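# Hook fallen bracket from tank onto free rack peg

## Task

Using the hooked rod, retrieve the newly plated bracket lying on the bottom of the emptied tank, hang it by its hole on the unoccupied peg of the drip rack, then pull the rod back out of that hole. Any robot contact with a bracket means failure, and the remaining brackets must stay on their pegs.

## Robot and tools

Robot: two seven-joint arms, left_arm and right_arm, each ending in a parallel-finger gripper. Calibrated bases in the scene frame: left_arm at (+0.044, +0.285, 0) m, right_arm at (+0.031, -0.361, 0) m, both facing nearly along +x. A camera stand is fixed behind the arms. Loose items may occasionally get a small external nudge.

Frames. The scene frame has its origin at table-top height halfway between the nominal bases, +z upward, +x outward over the table, and left_arm on the +y side (this does not match image left/right). Reported end_effector_position (m), end_effector_quat_wxyz and velocities (m/s, rad/s) use this frame; reported hand positions may be a few cm off, more at long reach. Offsets you command, however, are along each Hand target's own gripper axes: +z points out along the fingers, y is the finger opening/closing direction. end_effector_position is the spot between the closed pads, roughly 2 cm short of the fingertips; closing pushes the tips about 10 mm further along +z, mostly while the pads are still over 40 mm apart.

Row layout (shared by execute_actions and move): 14 numbers, each in [-1, 1]. First left_arm: dx, dy, dz, rx, ry, rz, opening; then right_arm in the same order. dx..rz are an offset (not a pose) from that arm's Hand target as it stood when the action or move began; 1.0 equals 0.6 m or 180 degrees, and rx, ry, rz form a single rotation vector. Opening is absolute: +1 fully open (0.084 m), -1 closed. To leave an arm alone send six zeros for its pose and repeat its current opening; a 0 opening is itself a command (half open).

execute_actions(actions, cameras): actions is a list of actions; each action is a table of 1 to 15 rows, one per 1/30 s step, the last row held until step 15. Every row counts from the action's start pose, not the previous row, so repeating an offset moves further. Images are returned only for an empty actions list or when cameras names them (["all"], specific names, or [] for none). An empty list also shows the scene number and other usually omitted fields.

move(target, speed, blend, opening_speed, blocking, cameras): drives grippers along straight lines toward one row or a list of up to 15 rows; every row is an offset from the same starting Hand targets. speed is path top speed in m/s, 0.002 to 1 (default 0.25); turning is capped at twice that in rad/s. blend (m) rounds corners between listed targets; 0 stops at each. opening_speed (0.2 or more, per second on the -1..+1 scale) ramps fingers. All paths finish together, take at least 0.5 s and are cut at 10 s. Moves do not avoid obstacles; faster moves lag, overshoot and hit harder, and aiming past a contact presses harder. Changed openings in later targets apply only after all arms stop there. blocking=false returns after about 0.5 s while motion continues. The result adds a move: line: done (within 3 mm and 2 degrees), off_target, moving, held (a check withheld steps, or the inter-arm clearance check stopped everything) or fault; limits=paced means the sent pose was clipped.

wait(seconds, 0 to 3600): lets time pass without new commands; a running move continues and may end it early. stop(cameras): brakes a running move (braking needs distance). zoom_image(camera, region [x0,y0,x1,y1] pixels, at most 504x504): enlarges part of the latest image of cam_high, cam_left_wrist or cam_right_wrist. clear_fault(arm): clears a reported torque fault on left_arm or right_arm; costs one action. finished_scene(scene): ends scene 1 or 2 permanently; the goal must hold without the robot.

Results: Hand target is the last commanded pose after clipping; grippers often rest short of it, and an execute_actions call with zero offsets requests it again. Tool commands gives present finger commands. grip_measured (last Joint positions entry, metres) reads up to about 0.024 below the command when empty. To hold something, command about 0.03 below the opening where the fingers first touched; about 24 N per pad max. Joint torques are total drive output in joint order, noisy and offset; positive means toward larger joint values. Step readings list positions within execute_actions calls only.

Control limits: commanded orientation is clipped to within 32 degrees of the measured one each step; large turns can swing the elbow. Joints move at most 3.14 rad/s. Joint ranges (rad): waist and both rolls plus wrist roll -6.283..6.283, shoulder -2.059..2.094, elbow -0.192..3.927 (straight 2.742), wrist pitch -1.693..3.142.

Hazards: contact torque reaching a load limit (waist 41.3, shoulder 41.5, upper arm roll 26.4, elbow 26.4, forearm roll 26.4, wrist pitch 14.2, wrist roll 14.8 N m; held weight counts) or a motor pinned at its limit for 1 s causes a torque fault that stops the arm until clear_fault. Motors heat when loaded, stretched or pushing; MOTOR HOT appears from 65 °C and at 80 °C the arm brakes for 30-60 s or more. Arms colliding or one gripper clamping the other's fingers can fail the scene. Avoid touching any bracket, knocking brackets off pegs, dropping the rod or parts, slamming into fixed or heavy items, and anything leaving the table.

Cameras: cam_high 504x504 fixed overhead-front, cam_left_wrist and cam_right_wrist 672x504 on the hands; calibrations are given as pinhole intrinsics and world-to-camera transforms, accurate to about a degree and a few mm.

Each tool is called after "Request:" in YAML: its name, and indented under it one key for each argument.

## Session

Request:
execute_actions:
  actions: []

Scene clock: 0.00 s.
left_arm: end_effector_position=(+0.0829, +0.1470, +0.2752) grip_measured=+0.99 end_effector_quat_wxyz=(-0.039, +0.960, +0.274, +0.050) | right_arm: end_effector_position=(+0.2780, -0.0427, +0.2531) grip_measured=+0.99 end_effector_quat_wxyz=(-0.047, -0.213, +0.971, -0.098)
Joint positions: left_arm=[-0.867 -1.243 -0.299 0.48 -0.164 1.749 -1.542 0.084] | right_arm=[1.111 -0.074 -0.142 1.136 -0.09 1.413 -2.585 0.084]
Joint velocities: within noise
Joint torques (N m): no reading
Hand target: left_arm +0.0829, +0.1470, +0.2752; -0.039, +0.960, +0.274, +0.050 | right_arm +0.2780, -0.0427, +0.2531; -0.047, -0.213, +0.971, -0.098
Tool commands: left_gripper/opening=+1.0 right_gripper/opening=+1.0

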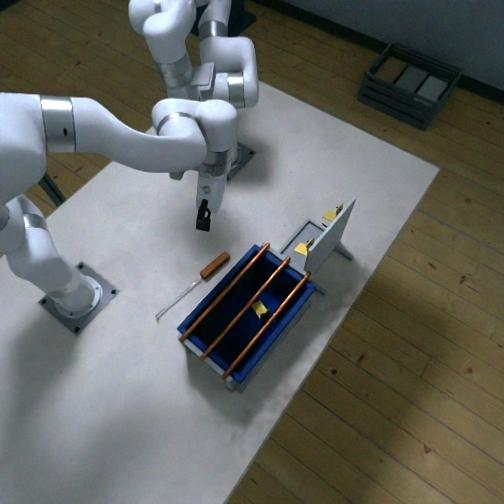

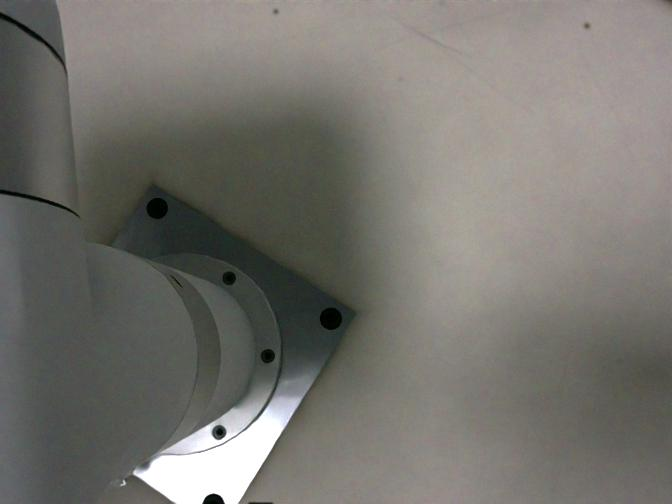

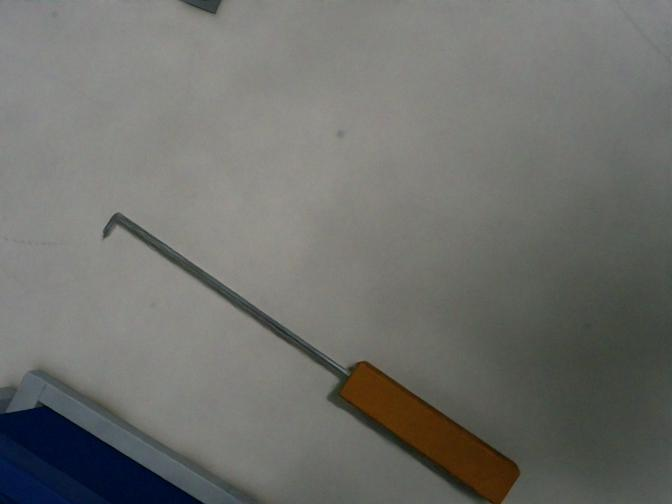

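Request:
zoom_image:
  camera: "cam_high"
  region: [150, 180, 370, 400]

Request:
zoom_image:
  camera: "cam_high"
  region: [260, 180, 370, 290]

Request:
zoom_image:
  camera: "cam_high"
  region: [220, 270, 300, 350]

Request:
zoom_image:
  camera: "cam_right_wrist"
  region: [80, 190, 200, 280]

Scaled by 2.291.

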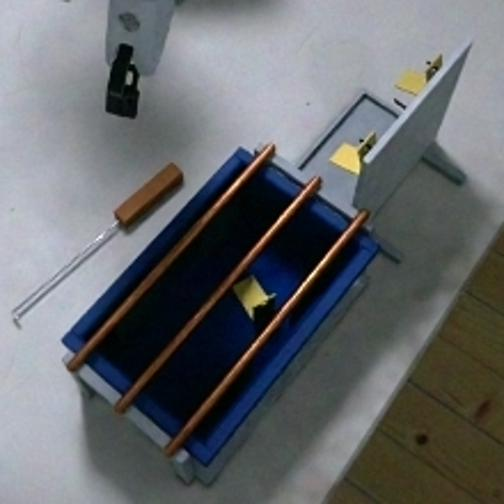

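Scaled by 4.582.

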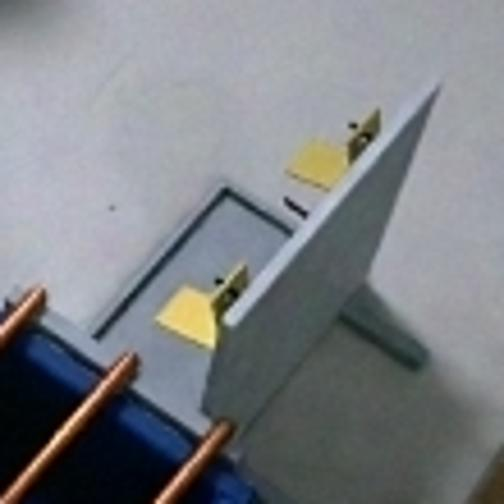

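Scaled by 6.300.

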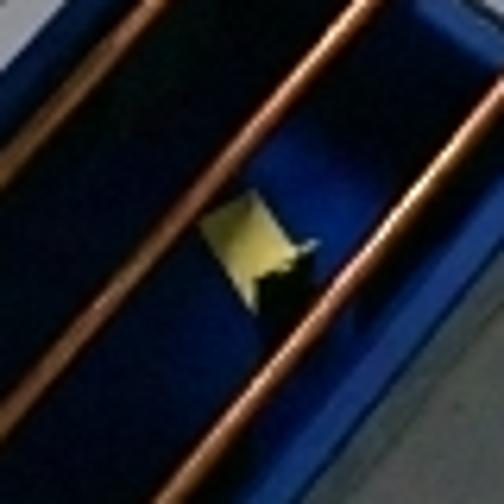

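Scaled by 4.200.

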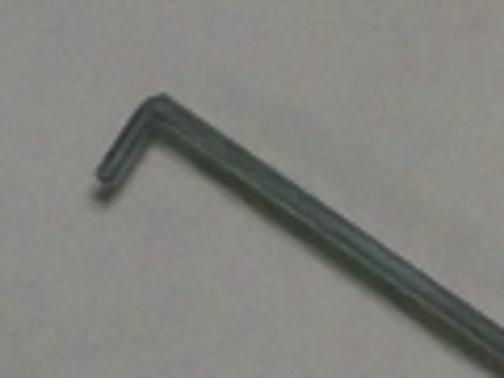

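Request:
move:
  target:
    - [0.256,0.143,-0.0287,-0.1734,0.1742,0.3598,-0.5,-0.045,0.0055,0.22,-0.0772,0.0341,0.6836,0.2]
  speed: 0.4
  cameras: ["all"]

Scene clock: 154.83 s.
left_arm: end_effector_position=(+0.2568, +0.1527, +0.3064) grip_measured=-0.52 end_effector_quat_wxyz=(+0.116, +0.884, -0.311, +0.330) | right_arm: end_effector_position=(+0.2944, -0.0565, +0.1201) grip_measured=+0.19 end_effector_quat_wxyz=(+0.000, +0.760, +0.650, -0.001)
Joint positions: left_arm=[-1.116 -1.715 0.346 0.186 0.619 1.221 -0.376 0.021] | right_arm=[0.996 -0.069 -0.132 0.705 -0.012 0.774 -0.548 0.052]
Joint torques (N m): left_arm=[-1.05 5.96 -2.92 10.62 0.87 -2.16 0.17] | right_arm=[-0.24 -15.3 0.15 12.61 -0.37 -1.8 0.12]
Hand target: left_arm +0.2568, +0.1527, +0.3064; +0.116, +0.884, -0.311, +0.330 | right_arm +0.2944, -0.0565, +0.1201; +0.000, +0.760, +0.650, -0.001
Off the commanded pose: left_arm 0.000 m, 0 deg | right_arm 0.000 m, 0 deg.
move: done
cam_left_wrist: T_world_to_cam=[[-0.63, -0.77657, 0.00627, 0.30943], [-0.57915, 0.46443, -0.66999, 0.35399], [0.51738, -0.42572, -0.74235, 0.29068]] pos_world=[0.24956, 0.19964, 0.45101]
cam_right_wrist: T_world_to_cam=[[0.98532, -0.17072, 0.00084, -0.26466], [-0.17072, -0.98531, 0.00393, 0.05516], [0.00016, -0.00401, -0.99999, 0.2528]] pos_world=[0.27016, 0.01018, 0.2528]

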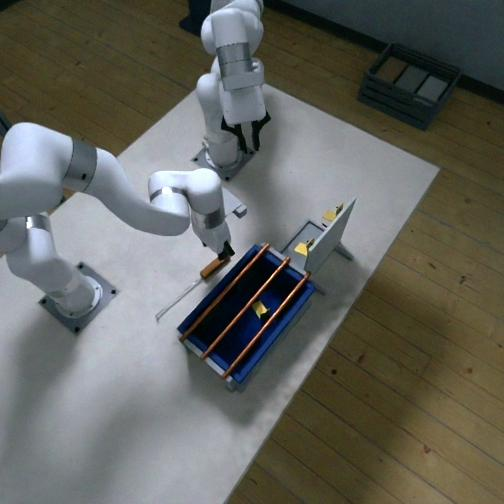

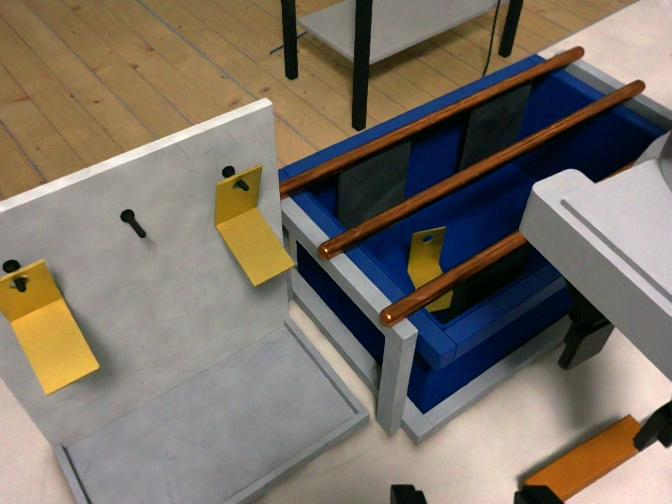

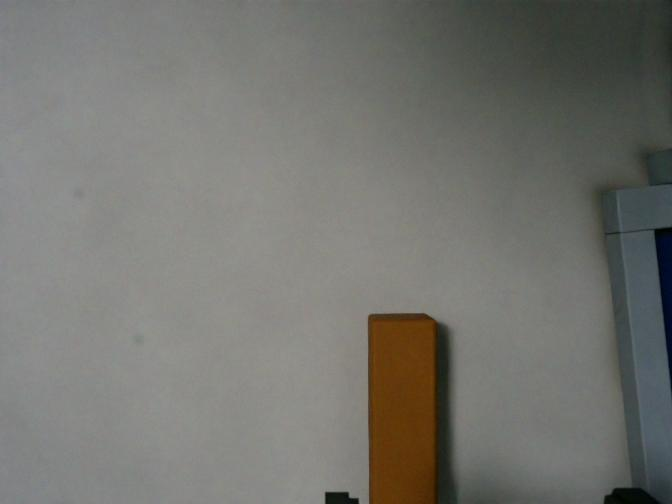

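Request:
move:
  target:
    - [0,0,0,0,0,0,-0.5,0,-0.0175,0.06,0,0,0,0.2]
    - [0,0,0,0,0,0,-0.5,0,-0.0175,0.158,0,0,0,-0.75]
  speed: [0.3,0.12]
  cameras: ["all"]
  opening_speed: 2

Request:
zoom_image:
  camera: "cam_left_wrist"
  region: [360, 200, 500, 340]

Request:
zoom_image:
  camera: "cam_left_wrist"
  region: [0, 140, 300, 340]

Scene clock: 170.13 s.
left_arm: end_effector_position=(+0.2568, +0.1527, +0.3064) grip_measured=-0.52 end_effector_quat_wxyz=(+0.116, +0.884, -0.311, +0.330) | right_arm: end_effector_position=(+0.2839, -0.0550, +0.0253) grip_measured=-0.51 end_effector_quat_wxyz=(+0.000, +0.760, +0.650, -0.001)
Joint positions: left_arm=[-1.116 -1.715 0.346 0.186 0.619 1.221 -0.376 0.021] | right_arm=[1.005 0.16 -0.114 0.625 0.041 0.468 -0.565 0.022]
Joint torques (N m): left_arm=[-0.92 5.9 -2.99 10.64 0.59 -2.15 0.22] | right_arm=[-0.43 -17.69 -0.49 9.77 -0.2 -1.48 0.09]
Hand target: left_arm +0.2568, +0.1527, +0.3064; +0.116, +0.884, -0.311, +0.330 | right_arm +0.2839, -0.0550, +0.0253; +0.000, +0.760, +0.650, -0.001
Off the commanded pose: left_arm 0.000 m, 0 deg | right_arm 0.000 m, 0 deg.
move: done
cam_left_wrist: T_world_to_cam=[[-0.63, -0.77657, 0.00627, 0.30943], [-0.57915, 0.46443, -0.66999, 0.35399], [0.51738, -0.42572, -0.74235, 0.29068]] pos_world=[0.24956, 0.19964, 0.45101]
cam_right_wrist: T_world_to_cam=[[0.98532, -0.17072, 0.00084, -0.25397], [-0.17072, -0.98531, 0.00393, 0.05532], [0.00016, -0.00401, -0.99999, 0.15801]] pos_world=[0.25966, 0.01178, 0.158]

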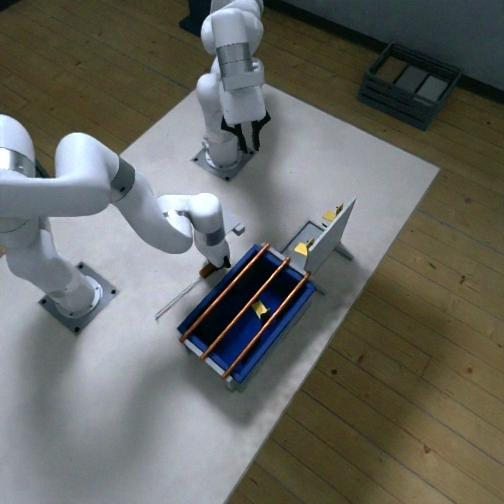

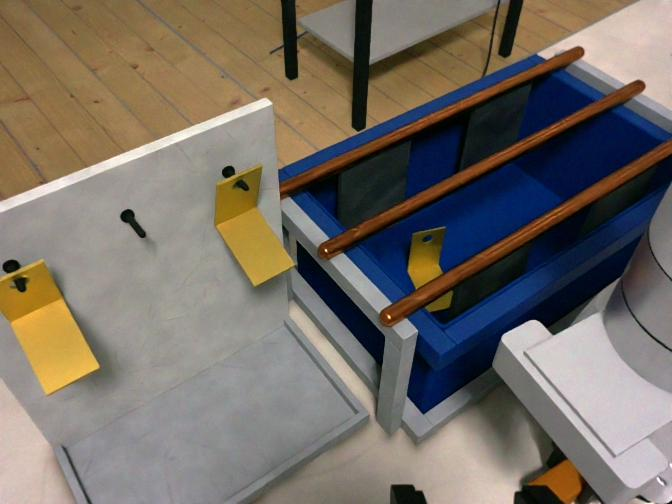

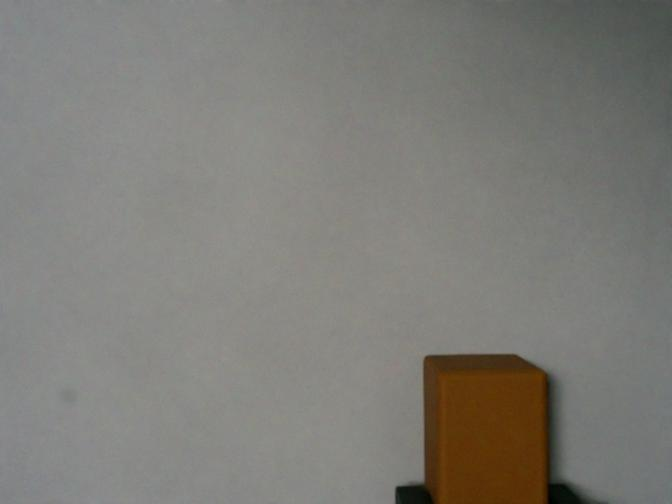

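Scaled by 3.600.

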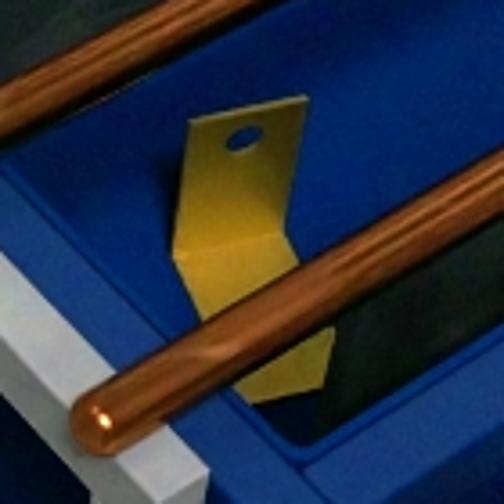

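Scaled by 1.680.

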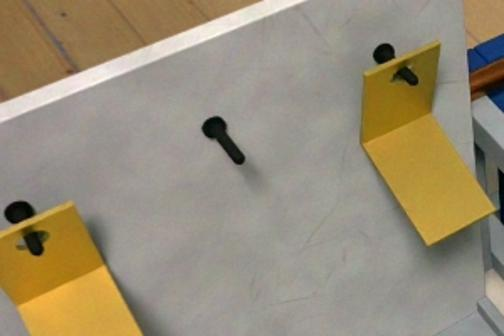

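Request:
move:
  target:
    - [0,0,0,0,0,0,-0.5,0,0,-0.5,0,0,0,-0.85]
    - [0,0,0,0,0,0,-0.5,-0.057,0.178,-0.658,0.039,0.5,0,-0.85]
  speed: [0.25,0.3]
  blend: [0.05,0]
  cameras: ["all"]

Scene clock: 213.50 s.
left_arm: end_effector_position=(+0.2568, +0.1527, +0.3064) grip_measured=-0.52 end_effector_quat_wxyz=(+0.116, +0.884, -0.311, +0.330) | right_arm: end_effector_position=(+0.3847, -0.1049, +0.4200) grip_measured=-0.51 end_effector_quat_wxyz=(+0.502, -0.536, -0.459, -0.500)
Joint positions: left_arm=[-1.116 -1.715 0.346 0.186 0.619 1.221 -0.376 0.021] | right_arm=[1.516 -1.114 -1.007 0.586 0.908 0.483 -1.72 0.022]
Joint torques (N m): left_arm=[-1.05 5.94 -2.8 10.29 0.46 -2.16 0.05] | right_arm=[0.29 5.54 11.06 9.78 -0.25 0.18 -0.1]
Hand target: left_arm +0.2568, +0.1527, +0.3064; +0.116, +0.884, -0.311, +0.330 | right_arm +0.3847, -0.1049, +0.4200; +0.502, -0.536, -0.459, -0.500
Off the commanded pose: left_arm 0.000 m, 0 deg | right_arm 0.000 m, 0 deg.
move: done
cam_left_wrist: T_world_to_cam=[[-0.63, -0.77657, 0.00627, 0.30943], [-0.57915, 0.46443, -0.66999, 0.35399], [0.51738, -0.42572, -0.74235, 0.29068]] pos_world=[0.24956, 0.19964, 0.45101]
cam_right_wrist: T_world_to_cam=[[0.99234, -0.07765, -0.09608, -0.31432], [-0.09573, 0.00831, -0.99537, 0.51689], [0.07809, 0.99695, 0.00081, 0.20716]] pos_world=[0.34522, -0.23523, 0.48413]

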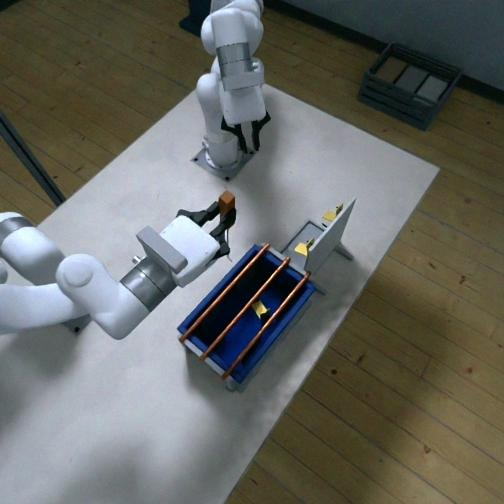

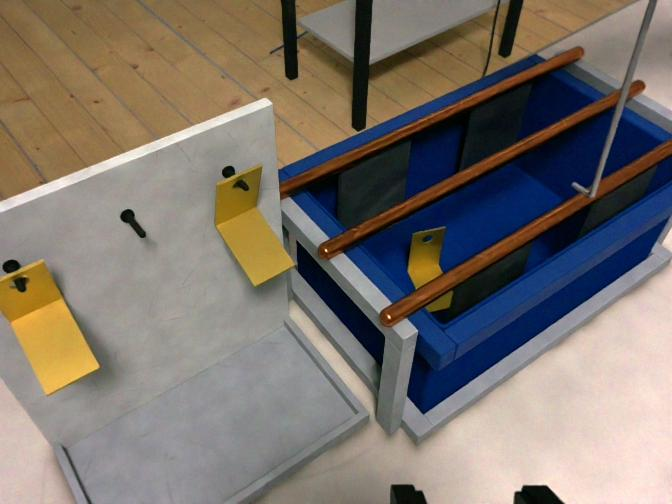

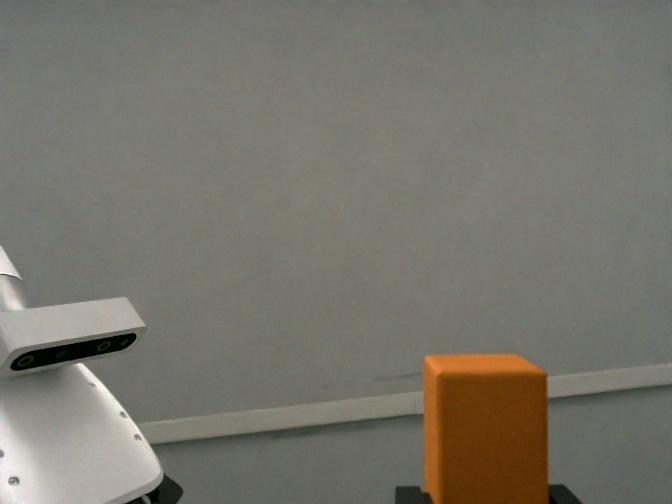

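Request:
move:
  target:
    - [0.184,-0.1635,0.122,-0.148,-0.0334,0.191,-0.5,0,0,0,0,0,0,-0.85]
  speed: 0.3
  cameras: ["all"]

Request:
zoom_image:
  camera: "cam_left_wrist"
  region: [250, 150, 450, 300]

Scene clock: 273.50 s.
left_arm: end_effector_position=(+0.4206, +0.1469, +0.3236) grip_measured=-0.52 end_effector_quat_wxyz=(+0.195, +0.719, -0.628, +0.224) | right_arm: end_effector_position=(+0.3847, -0.1049, +0.4200) grip_measured=-0.51 end_effector_quat_wxyz=(+0.502, -0.536, -0.459, -0.500)
Joint positions: left_arm=[-1.641 -1.291 1 0.875 0.679 1.267 0.531 0.021] | right_arm=[1.516 -1.114 -1.007 0.586 0.908 0.483 -1.72 0.022]
Joint torques (N m): left_arm=[-1.2 9.74 -13.43 6.45 -0.68 -1.82 0.19] | right_arm=[0.64 5.52 11.01 9.8 -0.23 0.16 -0.17]
Hand target: left_arm +0.4206, +0.1469, +0.3236; +0.195, +0.719, -0.628, +0.224 | right_arm +0.3847, -0.1049, +0.4200; +0.502, -0.536, -0.459, -0.500
Off the commanded pose: left_arm 0.000 m, 0 deg | right_arm 0.000 m, 0 deg.
move: done
cam_left_wrist: T_world_to_cam=[[-0.99136, -0.13099, 0.00646, 0.46516], [-0.11012, 0.80461, -0.5835, 0.18797], [0.07124, -0.57917, -0.81208, 0.44898]] pos_world=[0.44986, 0.16973, 0.47128]
cam_right_wrist: T_world_to_cam=[[0.99234, -0.07765, -0.09609, -0.31432], [-0.09574, 0.00831, -0.99537, 0.51689], [0.07809, 0.99695, 0.00081, 0.20716]] pos_world=[0.34522, -0.23523, 0.48413]

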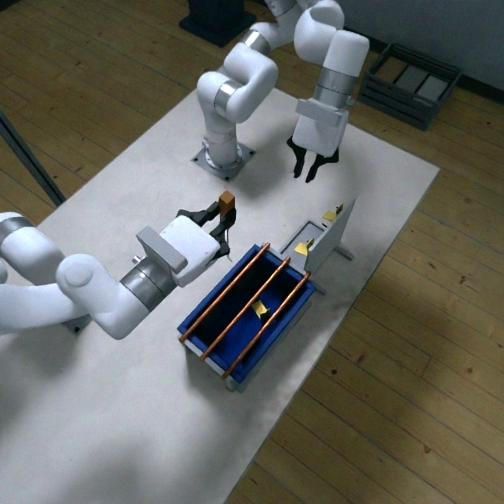

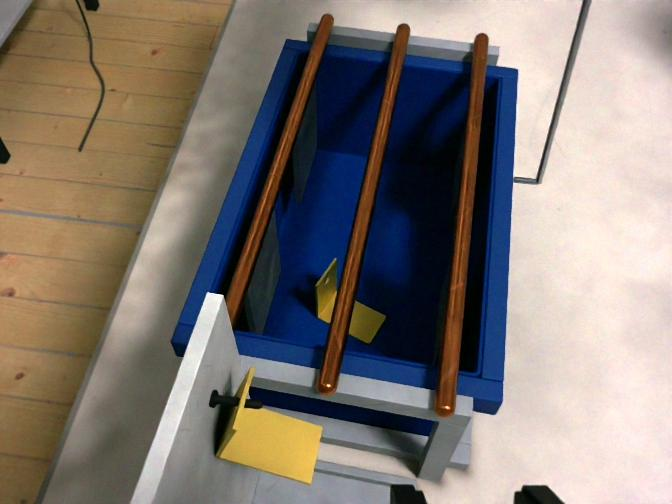

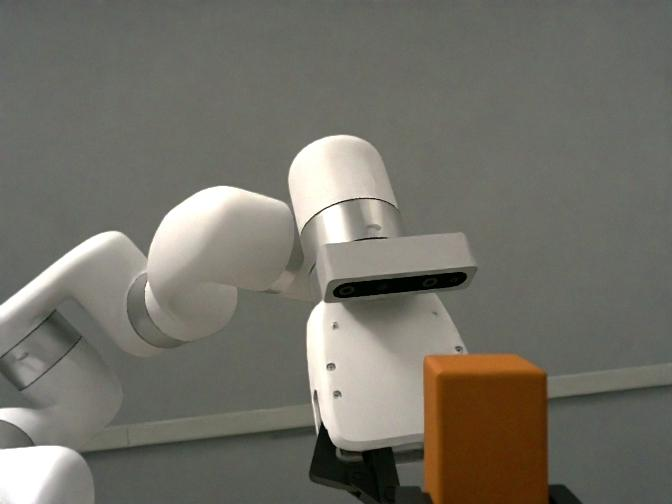

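Scaled by 2.520.

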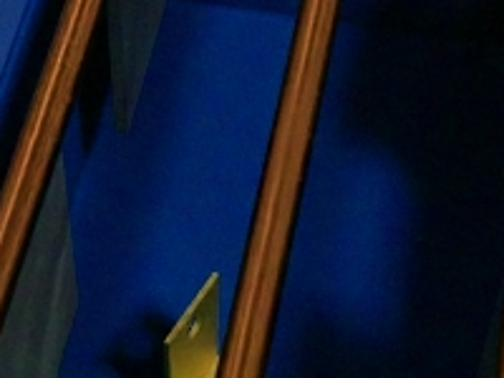

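Request:
move:
  target:
    - [0,0,0,0,0,0,-0.5,-0.0057,0.1833,0.0381,-0.1973,0.0169,0.0075,-0.85]
    - [0,0,0,0,0,0,-0.5,-0.2267,0.2008,0.0372,-0.1973,0.0169,0.0075,-0.85]
  speed: [0.2,0.12]
  cameras: ["cam_left_wrist"]

Request:
zoom_image:
  camera: "cam_left_wrist"
  region: [280, 220, 400, 310]

Scene clock: 363.67 s.
left_arm: end_effector_position=(+0.4206, +0.1469, +0.3236) grip_measured=-0.52 end_effector_quat_wxyz=(+0.195, +0.719, -0.628, +0.224) | right_arm: end_effector_position=(+0.4955, -0.0904, +0.2750) grip_measured=-0.51 end_effector_quat_wxyz=(-0.332, +0.656, +0.265, +0.624)
Joint positions: left_arm=[-1.641 -1.291 1 0.875 0.679 1.267 0.531 0.021] | right_arm=[2.175 -1.87 -1.38 0.485 0.355 -0.847 -1.945 0.022]
Joint torques (N m): left_arm=[-1.05 9.57 -13.18 6.41 -0.72 -1.83 0.14] | right_arm=[-0.65 11.49 13.16 -2.05 -2.99 0.8 -0.14]
Hand target: left_arm +0.4206, +0.1469, +0.3236; +0.195, +0.719, -0.628, +0.224 | right_arm +0.4955, -0.0904, +0.2750; -0.332, +0.656, +0.265, +0.624
Off the commanded pose: left_arm 0.000 m, 0 deg | right_arm 0.000 m, 0 deg.
move: done
cam_left_wrist: T_world_to_cam=[[-0.99136, -0.13099, 0.00646, 0.46516], [-0.11012, 0.80461, -0.5835, 0.18797], [0.07124, -0.57917, -0.81208, 0.44898]] pos_world=[0.44986, 0.16973, 0.47128]

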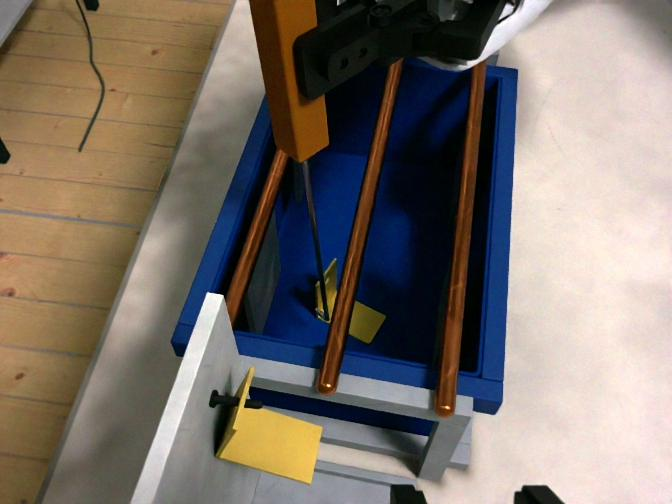

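Scaled by 4.200.

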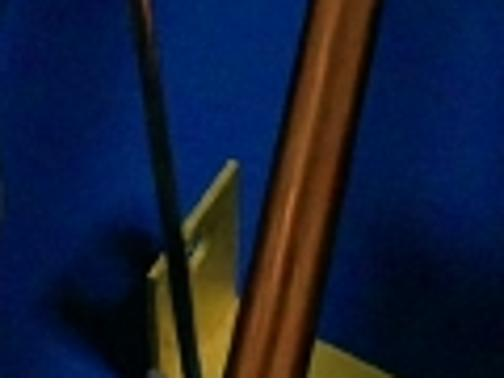

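Request:
move:
  target:
    - [0,0,0,0,0,0,-0.5,0.001,0.0094,-0.0445,0,0,0,-0.85]
  speed: 0.1
  cameras: ["cam_left_wrist","cam_high"]

Request:
zoom_image:
  camera: "cam_left_wrist"
  region: [290, 240, 370, 320]

Request:
zoom_image:
  camera: "cam_high"
  region: [230, 280, 290, 340]

Scene clock: 378.30 s.
left_arm: end_effector_position=(+0.4206, +0.1469, +0.3236) grip_measured=-0.52 end_effector_quat_wxyz=(+0.195, +0.719, -0.628, +0.224) | right_arm: end_effector_position=(+0.4826, -0.1145, +0.2750) grip_measured=-0.51 end_effector_quat_wxyz=(-0.332, +0.656, +0.265, +0.624)
Joint positions: left_arm=[-1.641 -1.291 1 0.875 0.679 1.267 0.531 0.021] | right_arm=[2.058 -1.868 -1.382 0.412 0.401 -0.812 -1.955 0.022]
Joint torques (N m): left_arm=[-0.92 9.64 -13.29 6.44 -0.55 -1.93 0.02] | right_arm=[-0.62 11.88 12.57 -1.71 -2.16 0.89 -0.21]
Hand target: left_arm +0.4206, +0.1469, +0.3236; +0.195, +0.719, -0.628, +0.224 | right_arm +0.4826, -0.1145, +0.2750; -0.332, +0.656, +0.265, +0.624
Off the commanded pose: left_arm 0.000 m, 0 deg | right_arm 0.000 m, 0 deg.
move: done
cam_left_wrist: T_world_to_cam=[[-0.99136, -0.13099, 0.00646, 0.46516], [-0.11012, 0.80461, -0.5835, 0.18797], [0.07124, -0.57917, -0.81208, 0.44898]] pos_world=[0.44986, 0.16973, 0.47128]
Images, in order (width x height): cam_high 504x504, cam_left_wrist 672x504.

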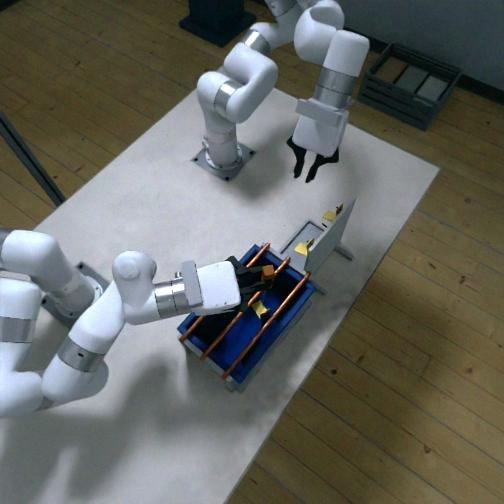

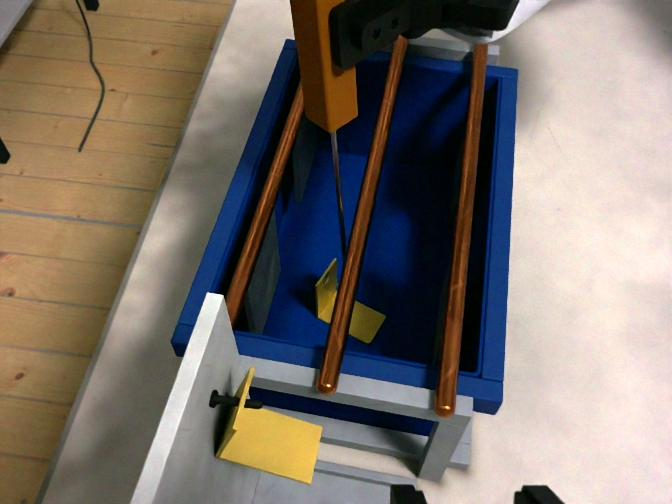

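Scaled by 6.300.

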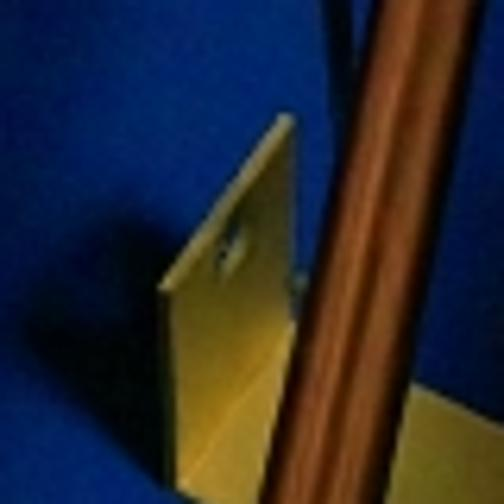

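Scaled by 8.400.

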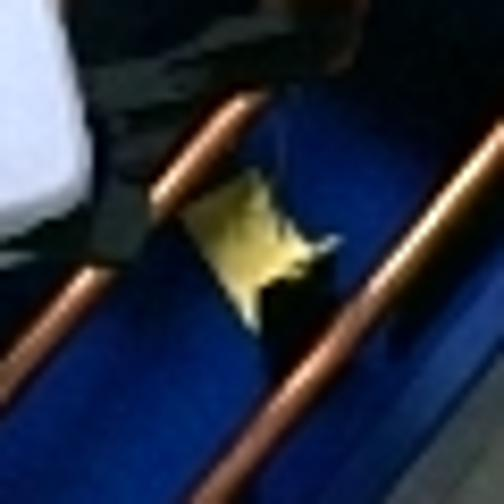

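Request:
move:
  target:
    - [0,0,0,0,0,0,-0.5,0,0.0085,0.0052,0,0,0,-0.85]
  speed: 0.05
  cameras: ["cam_left_wrist"]

Request:
zoom_image:
  camera: "cam_left_wrist"
  region: [300, 250, 360, 310]

Scene clock: 406.30 s.
left_arm: end_effector_position=(+0.4206, +0.1469, +0.3236) grip_measured=-0.52 end_effector_quat_wxyz=(+0.195, +0.719, -0.628, +0.224) | right_arm: end_effector_position=(+0.4885, -0.1154, +0.2745) grip_measured=-0.51 end_effector_quat_wxyz=(-0.332, +0.656, +0.265, +0.624)
Joint positions: left_arm=[-1.641 -1.291 1 0.875 0.679 1.267 0.531 0.021] | right_arm=[2.058 -1.864 -1.383 0.43 0.404 -0.794 -1.958 0.022]
Joint torques (N m): left_arm=[-0.61 9.36 -13.48 6.53 -0.65 -1.9 0.03] | right_arm=[0.42 11.99 12.65 -1.36 -2.09 0.81 -0.1]
Hand target: left_arm +0.4206, +0.1469, +0.3236; +0.195, +0.719, -0.628, +0.224 | right_arm +0.4885, -0.1154, +0.2745; -0.332, +0.656, +0.265, +0.624
Off the commanded pose: left_arm 0.000 m, 0 deg | right_arm 0.000 m, 0 deg.
move: done
cam_left_wrist: T_world_to_cam=[[-0.99136, -0.13099, 0.00646, 0.46516], [-0.11012, 0.80461, -0.5835, 0.18797], [0.07124, -0.57917, -0.81208, 0.44898]] pos_world=[0.44986, 0.16973, 0.47128]

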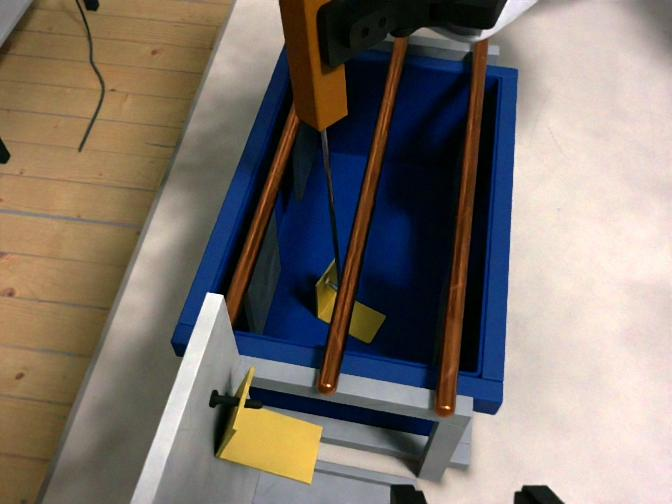

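Scaled by 8.400.

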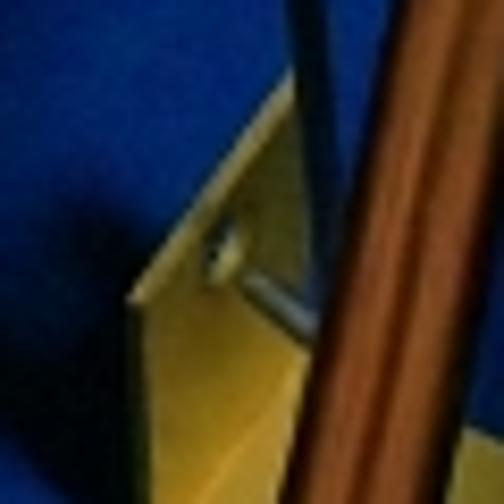

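Request:
move:
  target:
    - [0,0,0,0,0,0,-0.5,0.003,0,0,0,0,0,-0.85]
    - [0,0,0,0,0,0,-0.5,0.003,0.018,0,0,0,0,-0.85]
  speed: 0.05
  cameras: ["cam_left_wrist"]

Request:
zoom_image:
  camera: "cam_left_wrist"
  region: [300, 250, 360, 310]

Scene clock: 423.87 s.
left_arm: end_effector_position=(+0.4206, +0.1469, +0.3236) grip_measured=-0.52 end_effector_quat_wxyz=(+0.195, +0.719, -0.628, +0.224) | right_arm: end_effector_position=(+0.4969, -0.1224, +0.2751) grip_measured=-0.51 end_effector_quat_wxyz=(-0.332, +0.656, +0.265, +0.624)
Joint positions: left_arm=[-1.641 -1.291 1 0.875 0.679 1.267 0.531 0.021] | right_arm=[2.034 -1.849 -1.38 0.449 0.425 -0.753 -1.964 0.022]
Joint torques (N m): left_arm=[-0.47 9.22 -13.3 6.41 -0.65 -1.95 -0.02] | right_arm=[-0.65 12.41 12.87 -0.9 -2.16 0.81 -0.09]
Hand target: left_arm +0.4206, +0.1469, +0.3236; +0.195, +0.719, -0.628, +0.224 | right_arm +0.4969, -0.1224, +0.2751; -0.332, +0.656, +0.265, +0.624
Off the commanded pose: left_arm 0.000 m, 0 deg | right_arm 0.000 m, 0 deg.
move: done
cam_left_wrist: T_world_to_cam=[[-0.99136, -0.13099, 0.00646, 0.46516], [-0.11012, 0.80461, -0.5835, 0.18797], [0.07124, -0.57917, -0.81208, 0.44898]] pos_world=[0.44986, 0.16973, 0.47128]

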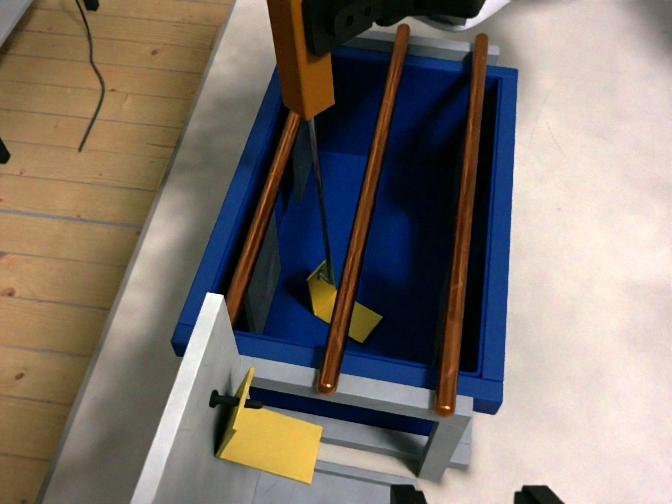

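Scaled by 8.400.

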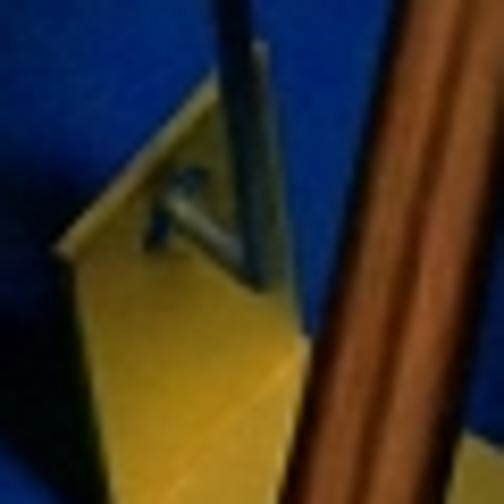

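Request:
move:
  target:
    - [0,0,0,0,0,0,-0.5,0.0133,0,0,0,0,0,-0.85]
  speed: 0.05
  cameras: ["cam_left_wrist"]

Request:
zoom_image:
  camera: "cam_left_wrist"
  region: [300, 250, 360, 310]

Scene clock: 446.73 s.
left_arm: end_effector_position=(+0.4206, +0.1469, +0.3236) grip_measured=-0.52 end_effector_quat_wxyz=(+0.195, +0.719, -0.628, +0.224) | right_arm: end_effector_position=(+0.4975, -0.1230, +0.2831) grip_measured=-0.51 end_effector_quat_wxyz=(-0.332, +0.656, +0.265, +0.624)
Joint positions: left_arm=[-1.641 -1.291 1 0.875 0.679 1.267 0.531 0.021] | right_arm=[2.04 -1.828 -1.355 0.454 0.446 -0.754 -1.952 0.022]
Joint torques (N m): left_arm=[-0.19 8.92 -13.45 6.47 -0.63 -1.95 0.04] | right_arm=[0.31 12.11 13.33 -0.59 -1.79 0.81 0.12]
Hand target: left_arm +0.4206, +0.1469, +0.3236; +0.195, +0.719, -0.628, +0.224 | right_arm +0.4975, -0.1230, +0.2831; -0.332, +0.656, +0.265, +0.624
Off the commanded pose: left_arm 0.000 m, 0 deg | right_arm 0.000 m, 0 deg.
move: done
cam_left_wrist: T_world_to_cam=[[-0.99136, -0.13099, 0.00646, 0.46516], [-0.11012, 0.80461, -0.5835, 0.18797], [0.07124, -0.57917, -0.81208, 0.44898]] pos_world=[0.44986, 0.16973, 0.47128]

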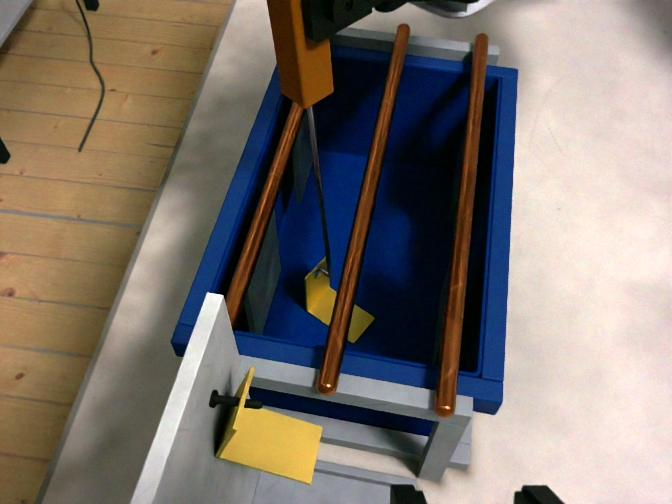

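Scaled by 8.400.

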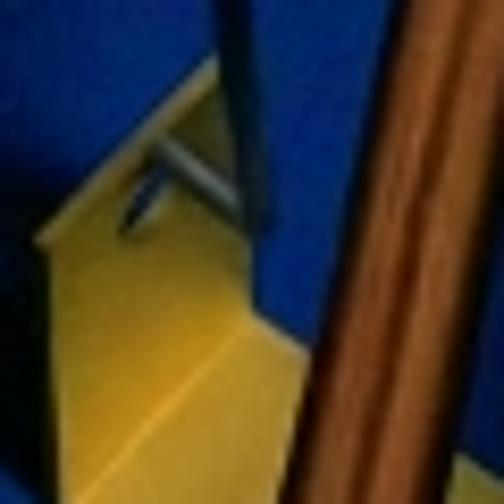

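Request:
move:
  target:
    - [0,0,0,0,0,0,-0.5,-0.0102,-0.0552,0,0,0,-0.0556,-0.85]
    - [0,0,0,0,0,0,-0.5,0.016,-0.0552,0,0,0,-0.0556,-0.85]
  speed: 0.06
  cameras: ["cam_left_wrist"]

Request:
zoom_image:
  camera: "cam_left_wrist"
  region: [290, 230, 370, 310]

Scene clock: 461.50 s.
left_arm: end_effector_position=(+0.4206, +0.1469, +0.3236) grip_measured=-0.52 end_effector_quat_wxyz=(+0.195, +0.719, -0.628, +0.224) | right_arm: end_effector_position=(+0.4731, -0.1024, +0.2961) grip_measured=-0.51 end_effector_quat_wxyz=(-0.276, +0.630, +0.321, +0.651)
Joint positions: left_arm=[-1.641 -1.291 1 0.875 0.679 1.267 0.531 0.021] | right_arm=[2.115 -1.77 -1.34 0.402 0.375 -0.865 -2.004 0.022]
Joint torques (N m): left_arm=[-0.24 9.29 -13.49 6.5 -0.62 -1.87 0.06] | right_arm=[0.57 12.27 12.96 0.4 -2.09 0.68 0.22]
Hand target: left_arm +0.4206, +0.1469, +0.3236; +0.195, +0.719, -0.628, +0.224 | right_arm +0.4731, -0.1024, +0.2961; -0.276, +0.630, +0.321, +0.651
Off the commanded pose: left_arm 0.000 m, 0 deg | right_arm 0.000 m, 0 deg.
move: done
cam_left_wrist: T_world_to_cam=[[-0.99136, -0.13099, 0.00646, 0.46516], [-0.11012, 0.80461, -0.5835, 0.18797], [0.07124, -0.57917, -0.81208, 0.44898]] pos_world=[0.44986, 0.16973, 0.47128]

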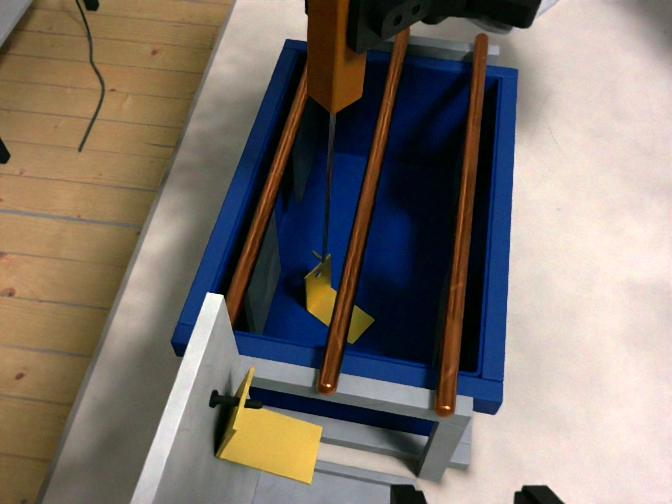

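Scaled by 6.300.

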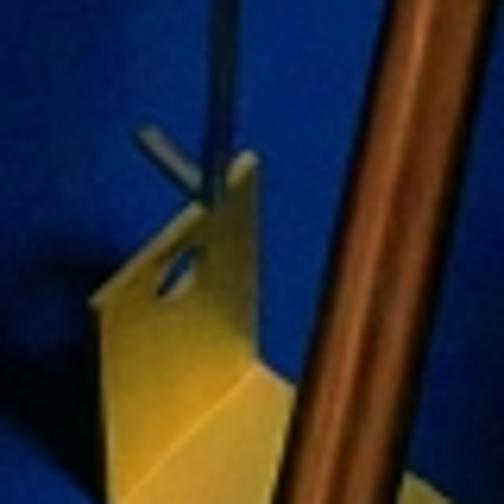

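Request:
move:
  target:
    - [-0.0545,0.2692,-0.0018,0.148,0.0334,-0.191,-0.5,0.0007,0.0028,-0.0033,0,0,0.0222,-0.85]
    - [-0.0545,0.2692,-0.0018,0.148,0.0334,-0.191,-0.5,-0.0353,0.0003,-0.0033,0,0,0.0222,-0.85]
  speed: [0.3,0.08]
  cameras: ["cam_left_wrist"]

Request:
zoom_image:
  camera: "cam_left_wrist"
  region: [380, 190, 500, 310]

Scene clock: 496.60 s.
left_arm: end_effector_position=(+0.2569, +0.1524, +0.3057) grip_measured=-0.52 end_effector_quat_wxyz=(+0.116, +0.884, -0.311, +0.330) | right_arm: end_effector_position=(+0.4731, -0.1050, +0.2750) grip_measured=-0.51 end_effector_quat_wxyz=(-0.299, +0.641, +0.299, +0.641)
Joint positions: left_arm=[-1.103 -1.712 0.344 0.183 0.61 1.212 -0.367 0.021] | right_arm=[2.09 -1.848 -1.401 0.391 0.342 -0.854 -2.002 0.022]
Joint torques (N m): left_arm=[-0.97 5.78 -3.62 10.21 0.15 -1.9 -0.2] | right_arm=[-0.38 10.56 12.44 -1.52 -2.86 0.71 -0.12]
Hand target: left_arm +0.2569, +0.1524, +0.3057; +0.116, +0.884, -0.311, +0.330 | right_arm +0.4731, -0.1050, +0.2750; -0.299, +0.641, +0.299, +0.641
Off the commanded pose: left_arm 0.000 m, 0 deg | right_arm 0.000 m, 0 deg.
move: done
cam_left_wrist: T_world_to_cam=[[-0.63, -0.77657, 0.00627, 0.30926], [-0.57915, 0.46443, -0.66999, 0.35379], [0.51738, -0.42572, -0.74235, 0.29006]] pos_world=[0.24966, 0.19934, 0.45042]

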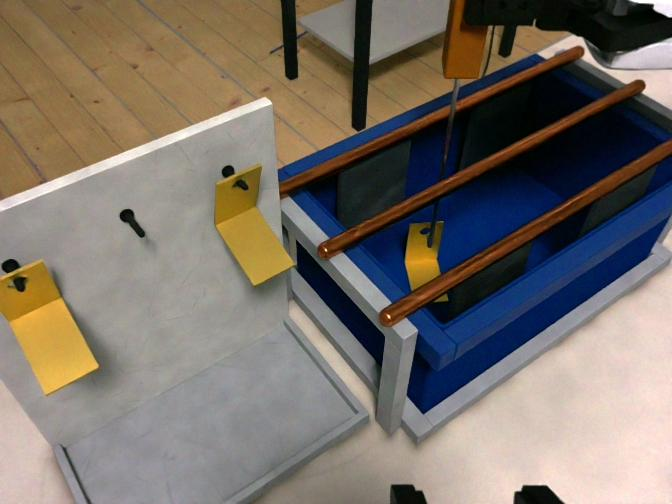

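Scaled by 4.200.

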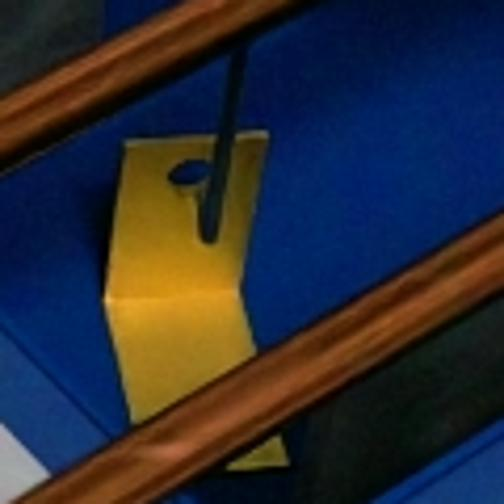

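Request:
move:
  target:
    - [0,0,0,0,0,0,-0.5,-0.0077,0.0075,0.002,0,0,0,-0.85]
  speed: 0.05
  cameras: ["cam_left_wrist"]

Request:
zoom_image:
  camera: "cam_left_wrist"
  region: [400, 210, 460, 270]

Scene clock: 525.73 s.
left_arm: end_effector_position=(+0.2569, +0.1524, +0.3057) grip_measured=-0.52 end_effector_quat_wxyz=(+0.116, +0.884, -0.311, +0.330) | right_arm: end_effector_position=(+0.4773, -0.1070, +0.2704) grip_measured=-0.51 end_effector_quat_wxyz=(-0.299, +0.641, +0.299, +0.641)
Joint positions: left_arm=[-1.103 -1.712 0.344 0.183 0.61 1.212 -0.367 0.021] | right_arm=[2.078 -1.855 -1.416 0.399 0.335 -0.834 -2.012 0.022]
Joint torques (N m): left_arm=[-0.96 5.88 -3.69 10.3 0.26 -1.9 0.02] | right_arm=[-0.57 10.36 12.51 -1.31 -2.84 0.77 -0.03]
Hand target: left_arm +0.2569, +0.1524, +0.3057; +0.116, +0.884, -0.311, +0.330 | right_arm +0.4773, -0.1070, +0.2704; -0.299, +0.641, +0.299, +0.641
Off the commanded pose: left_arm 0.000 m, 0 deg | right_arm 0.000 m, 0 deg.
move: done
cam_left_wrist: T_world_to_cam=[[-0.63, -0.77657, 0.00627, 0.30926], [-0.57915, 0.46443, -0.66999, 0.35379], [0.51738, -0.42572, -0.74235, 0.29006]] pos_world=[0.24966, 0.19934, 0.45042]

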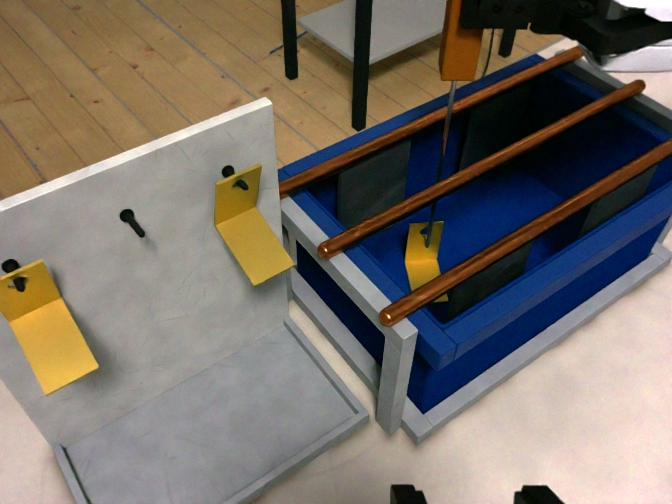

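Scaled by 8.400.

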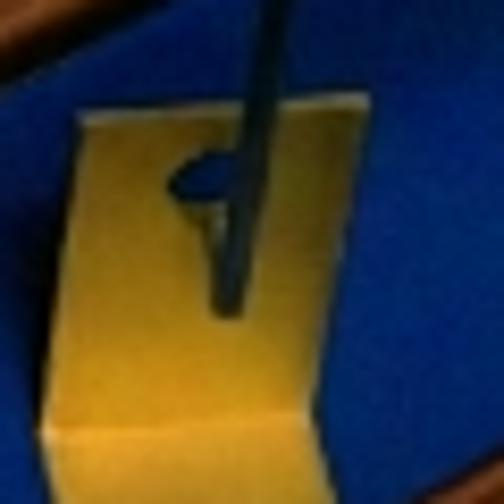

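Request:
move:
  target:
    - [0,0,0,0,0,0,-0.5,0.0025,0,0,0,0,0,-0.85]
    - [0,0,0,0,0,0,-0.5,0.0025,0.0125,0,0,0,0,-0.85]
  speed: 0.04
  cameras: ["cam_left_wrist"]

Request:
zoom_image:
  camera: "cam_left_wrist"
  region: [400, 210, 460, 270]

Scene clock: 538.47 s.
left_arm: end_effector_position=(+0.2569, +0.1524, +0.3057) grip_measured=-0.52 end_effector_quat_wxyz=(+0.116, +0.884, -0.311, +0.330) | right_arm: end_effector_position=(+0.4830, -0.1118, +0.2719) grip_measured=-0.51 end_effector_quat_wxyz=(-0.299, +0.641, +0.299, +0.641)
Joint positions: left_arm=[-1.103 -1.712 0.344 0.183 0.61 1.212 -0.367 0.021] | right_arm=[2.06 -1.843 -1.41 0.411 0.352 -0.806 -2.013 0.022]
Joint torques (N m): left_arm=[-0.9 5.9 -3.63 10.24 0.4 -1.94 -0.02] | right_arm=[-0.52 11.98 12.94 -1.21 -2.2 0.8 -0.18]
Hand target: left_arm +0.2569, +0.1524, +0.3057; +0.116, +0.884, -0.311, +0.330 | right_arm +0.4830, -0.1118, +0.2719; -0.299, +0.641, +0.299, +0.641
Off the commanded pose: left_arm 0.000 m, 0 deg | right_arm 0.000 m, 0 deg.
move: done
cam_left_wrist: T_world_to_cam=[[-0.63, -0.77657, 0.00627, 0.30926], [-0.57915, 0.46443, -0.66999, 0.35379], [0.51738, -0.42572, -0.74235, 0.29006]] pos_world=[0.24966, 0.19934, 0.45042]

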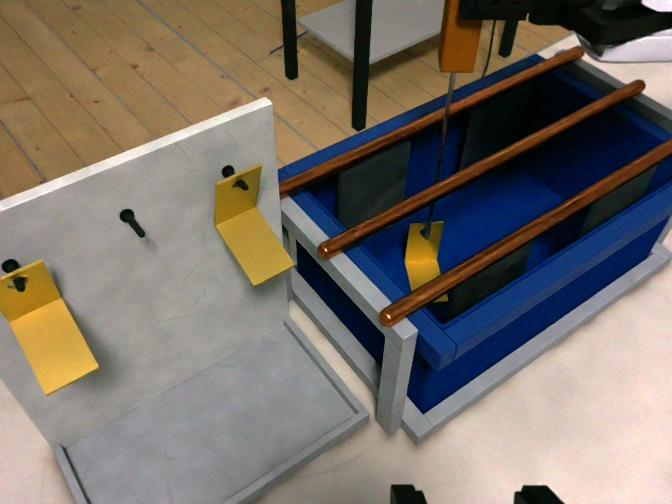

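Scaled by 8.400.

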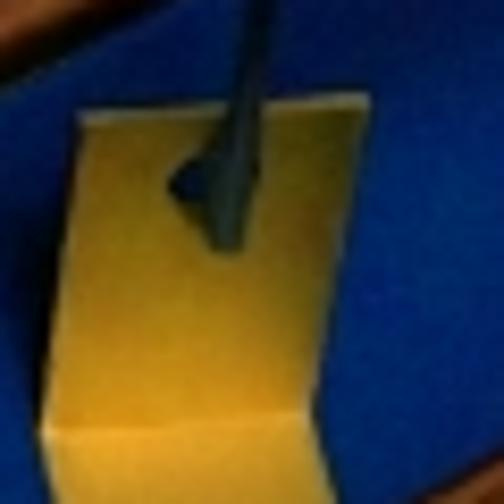

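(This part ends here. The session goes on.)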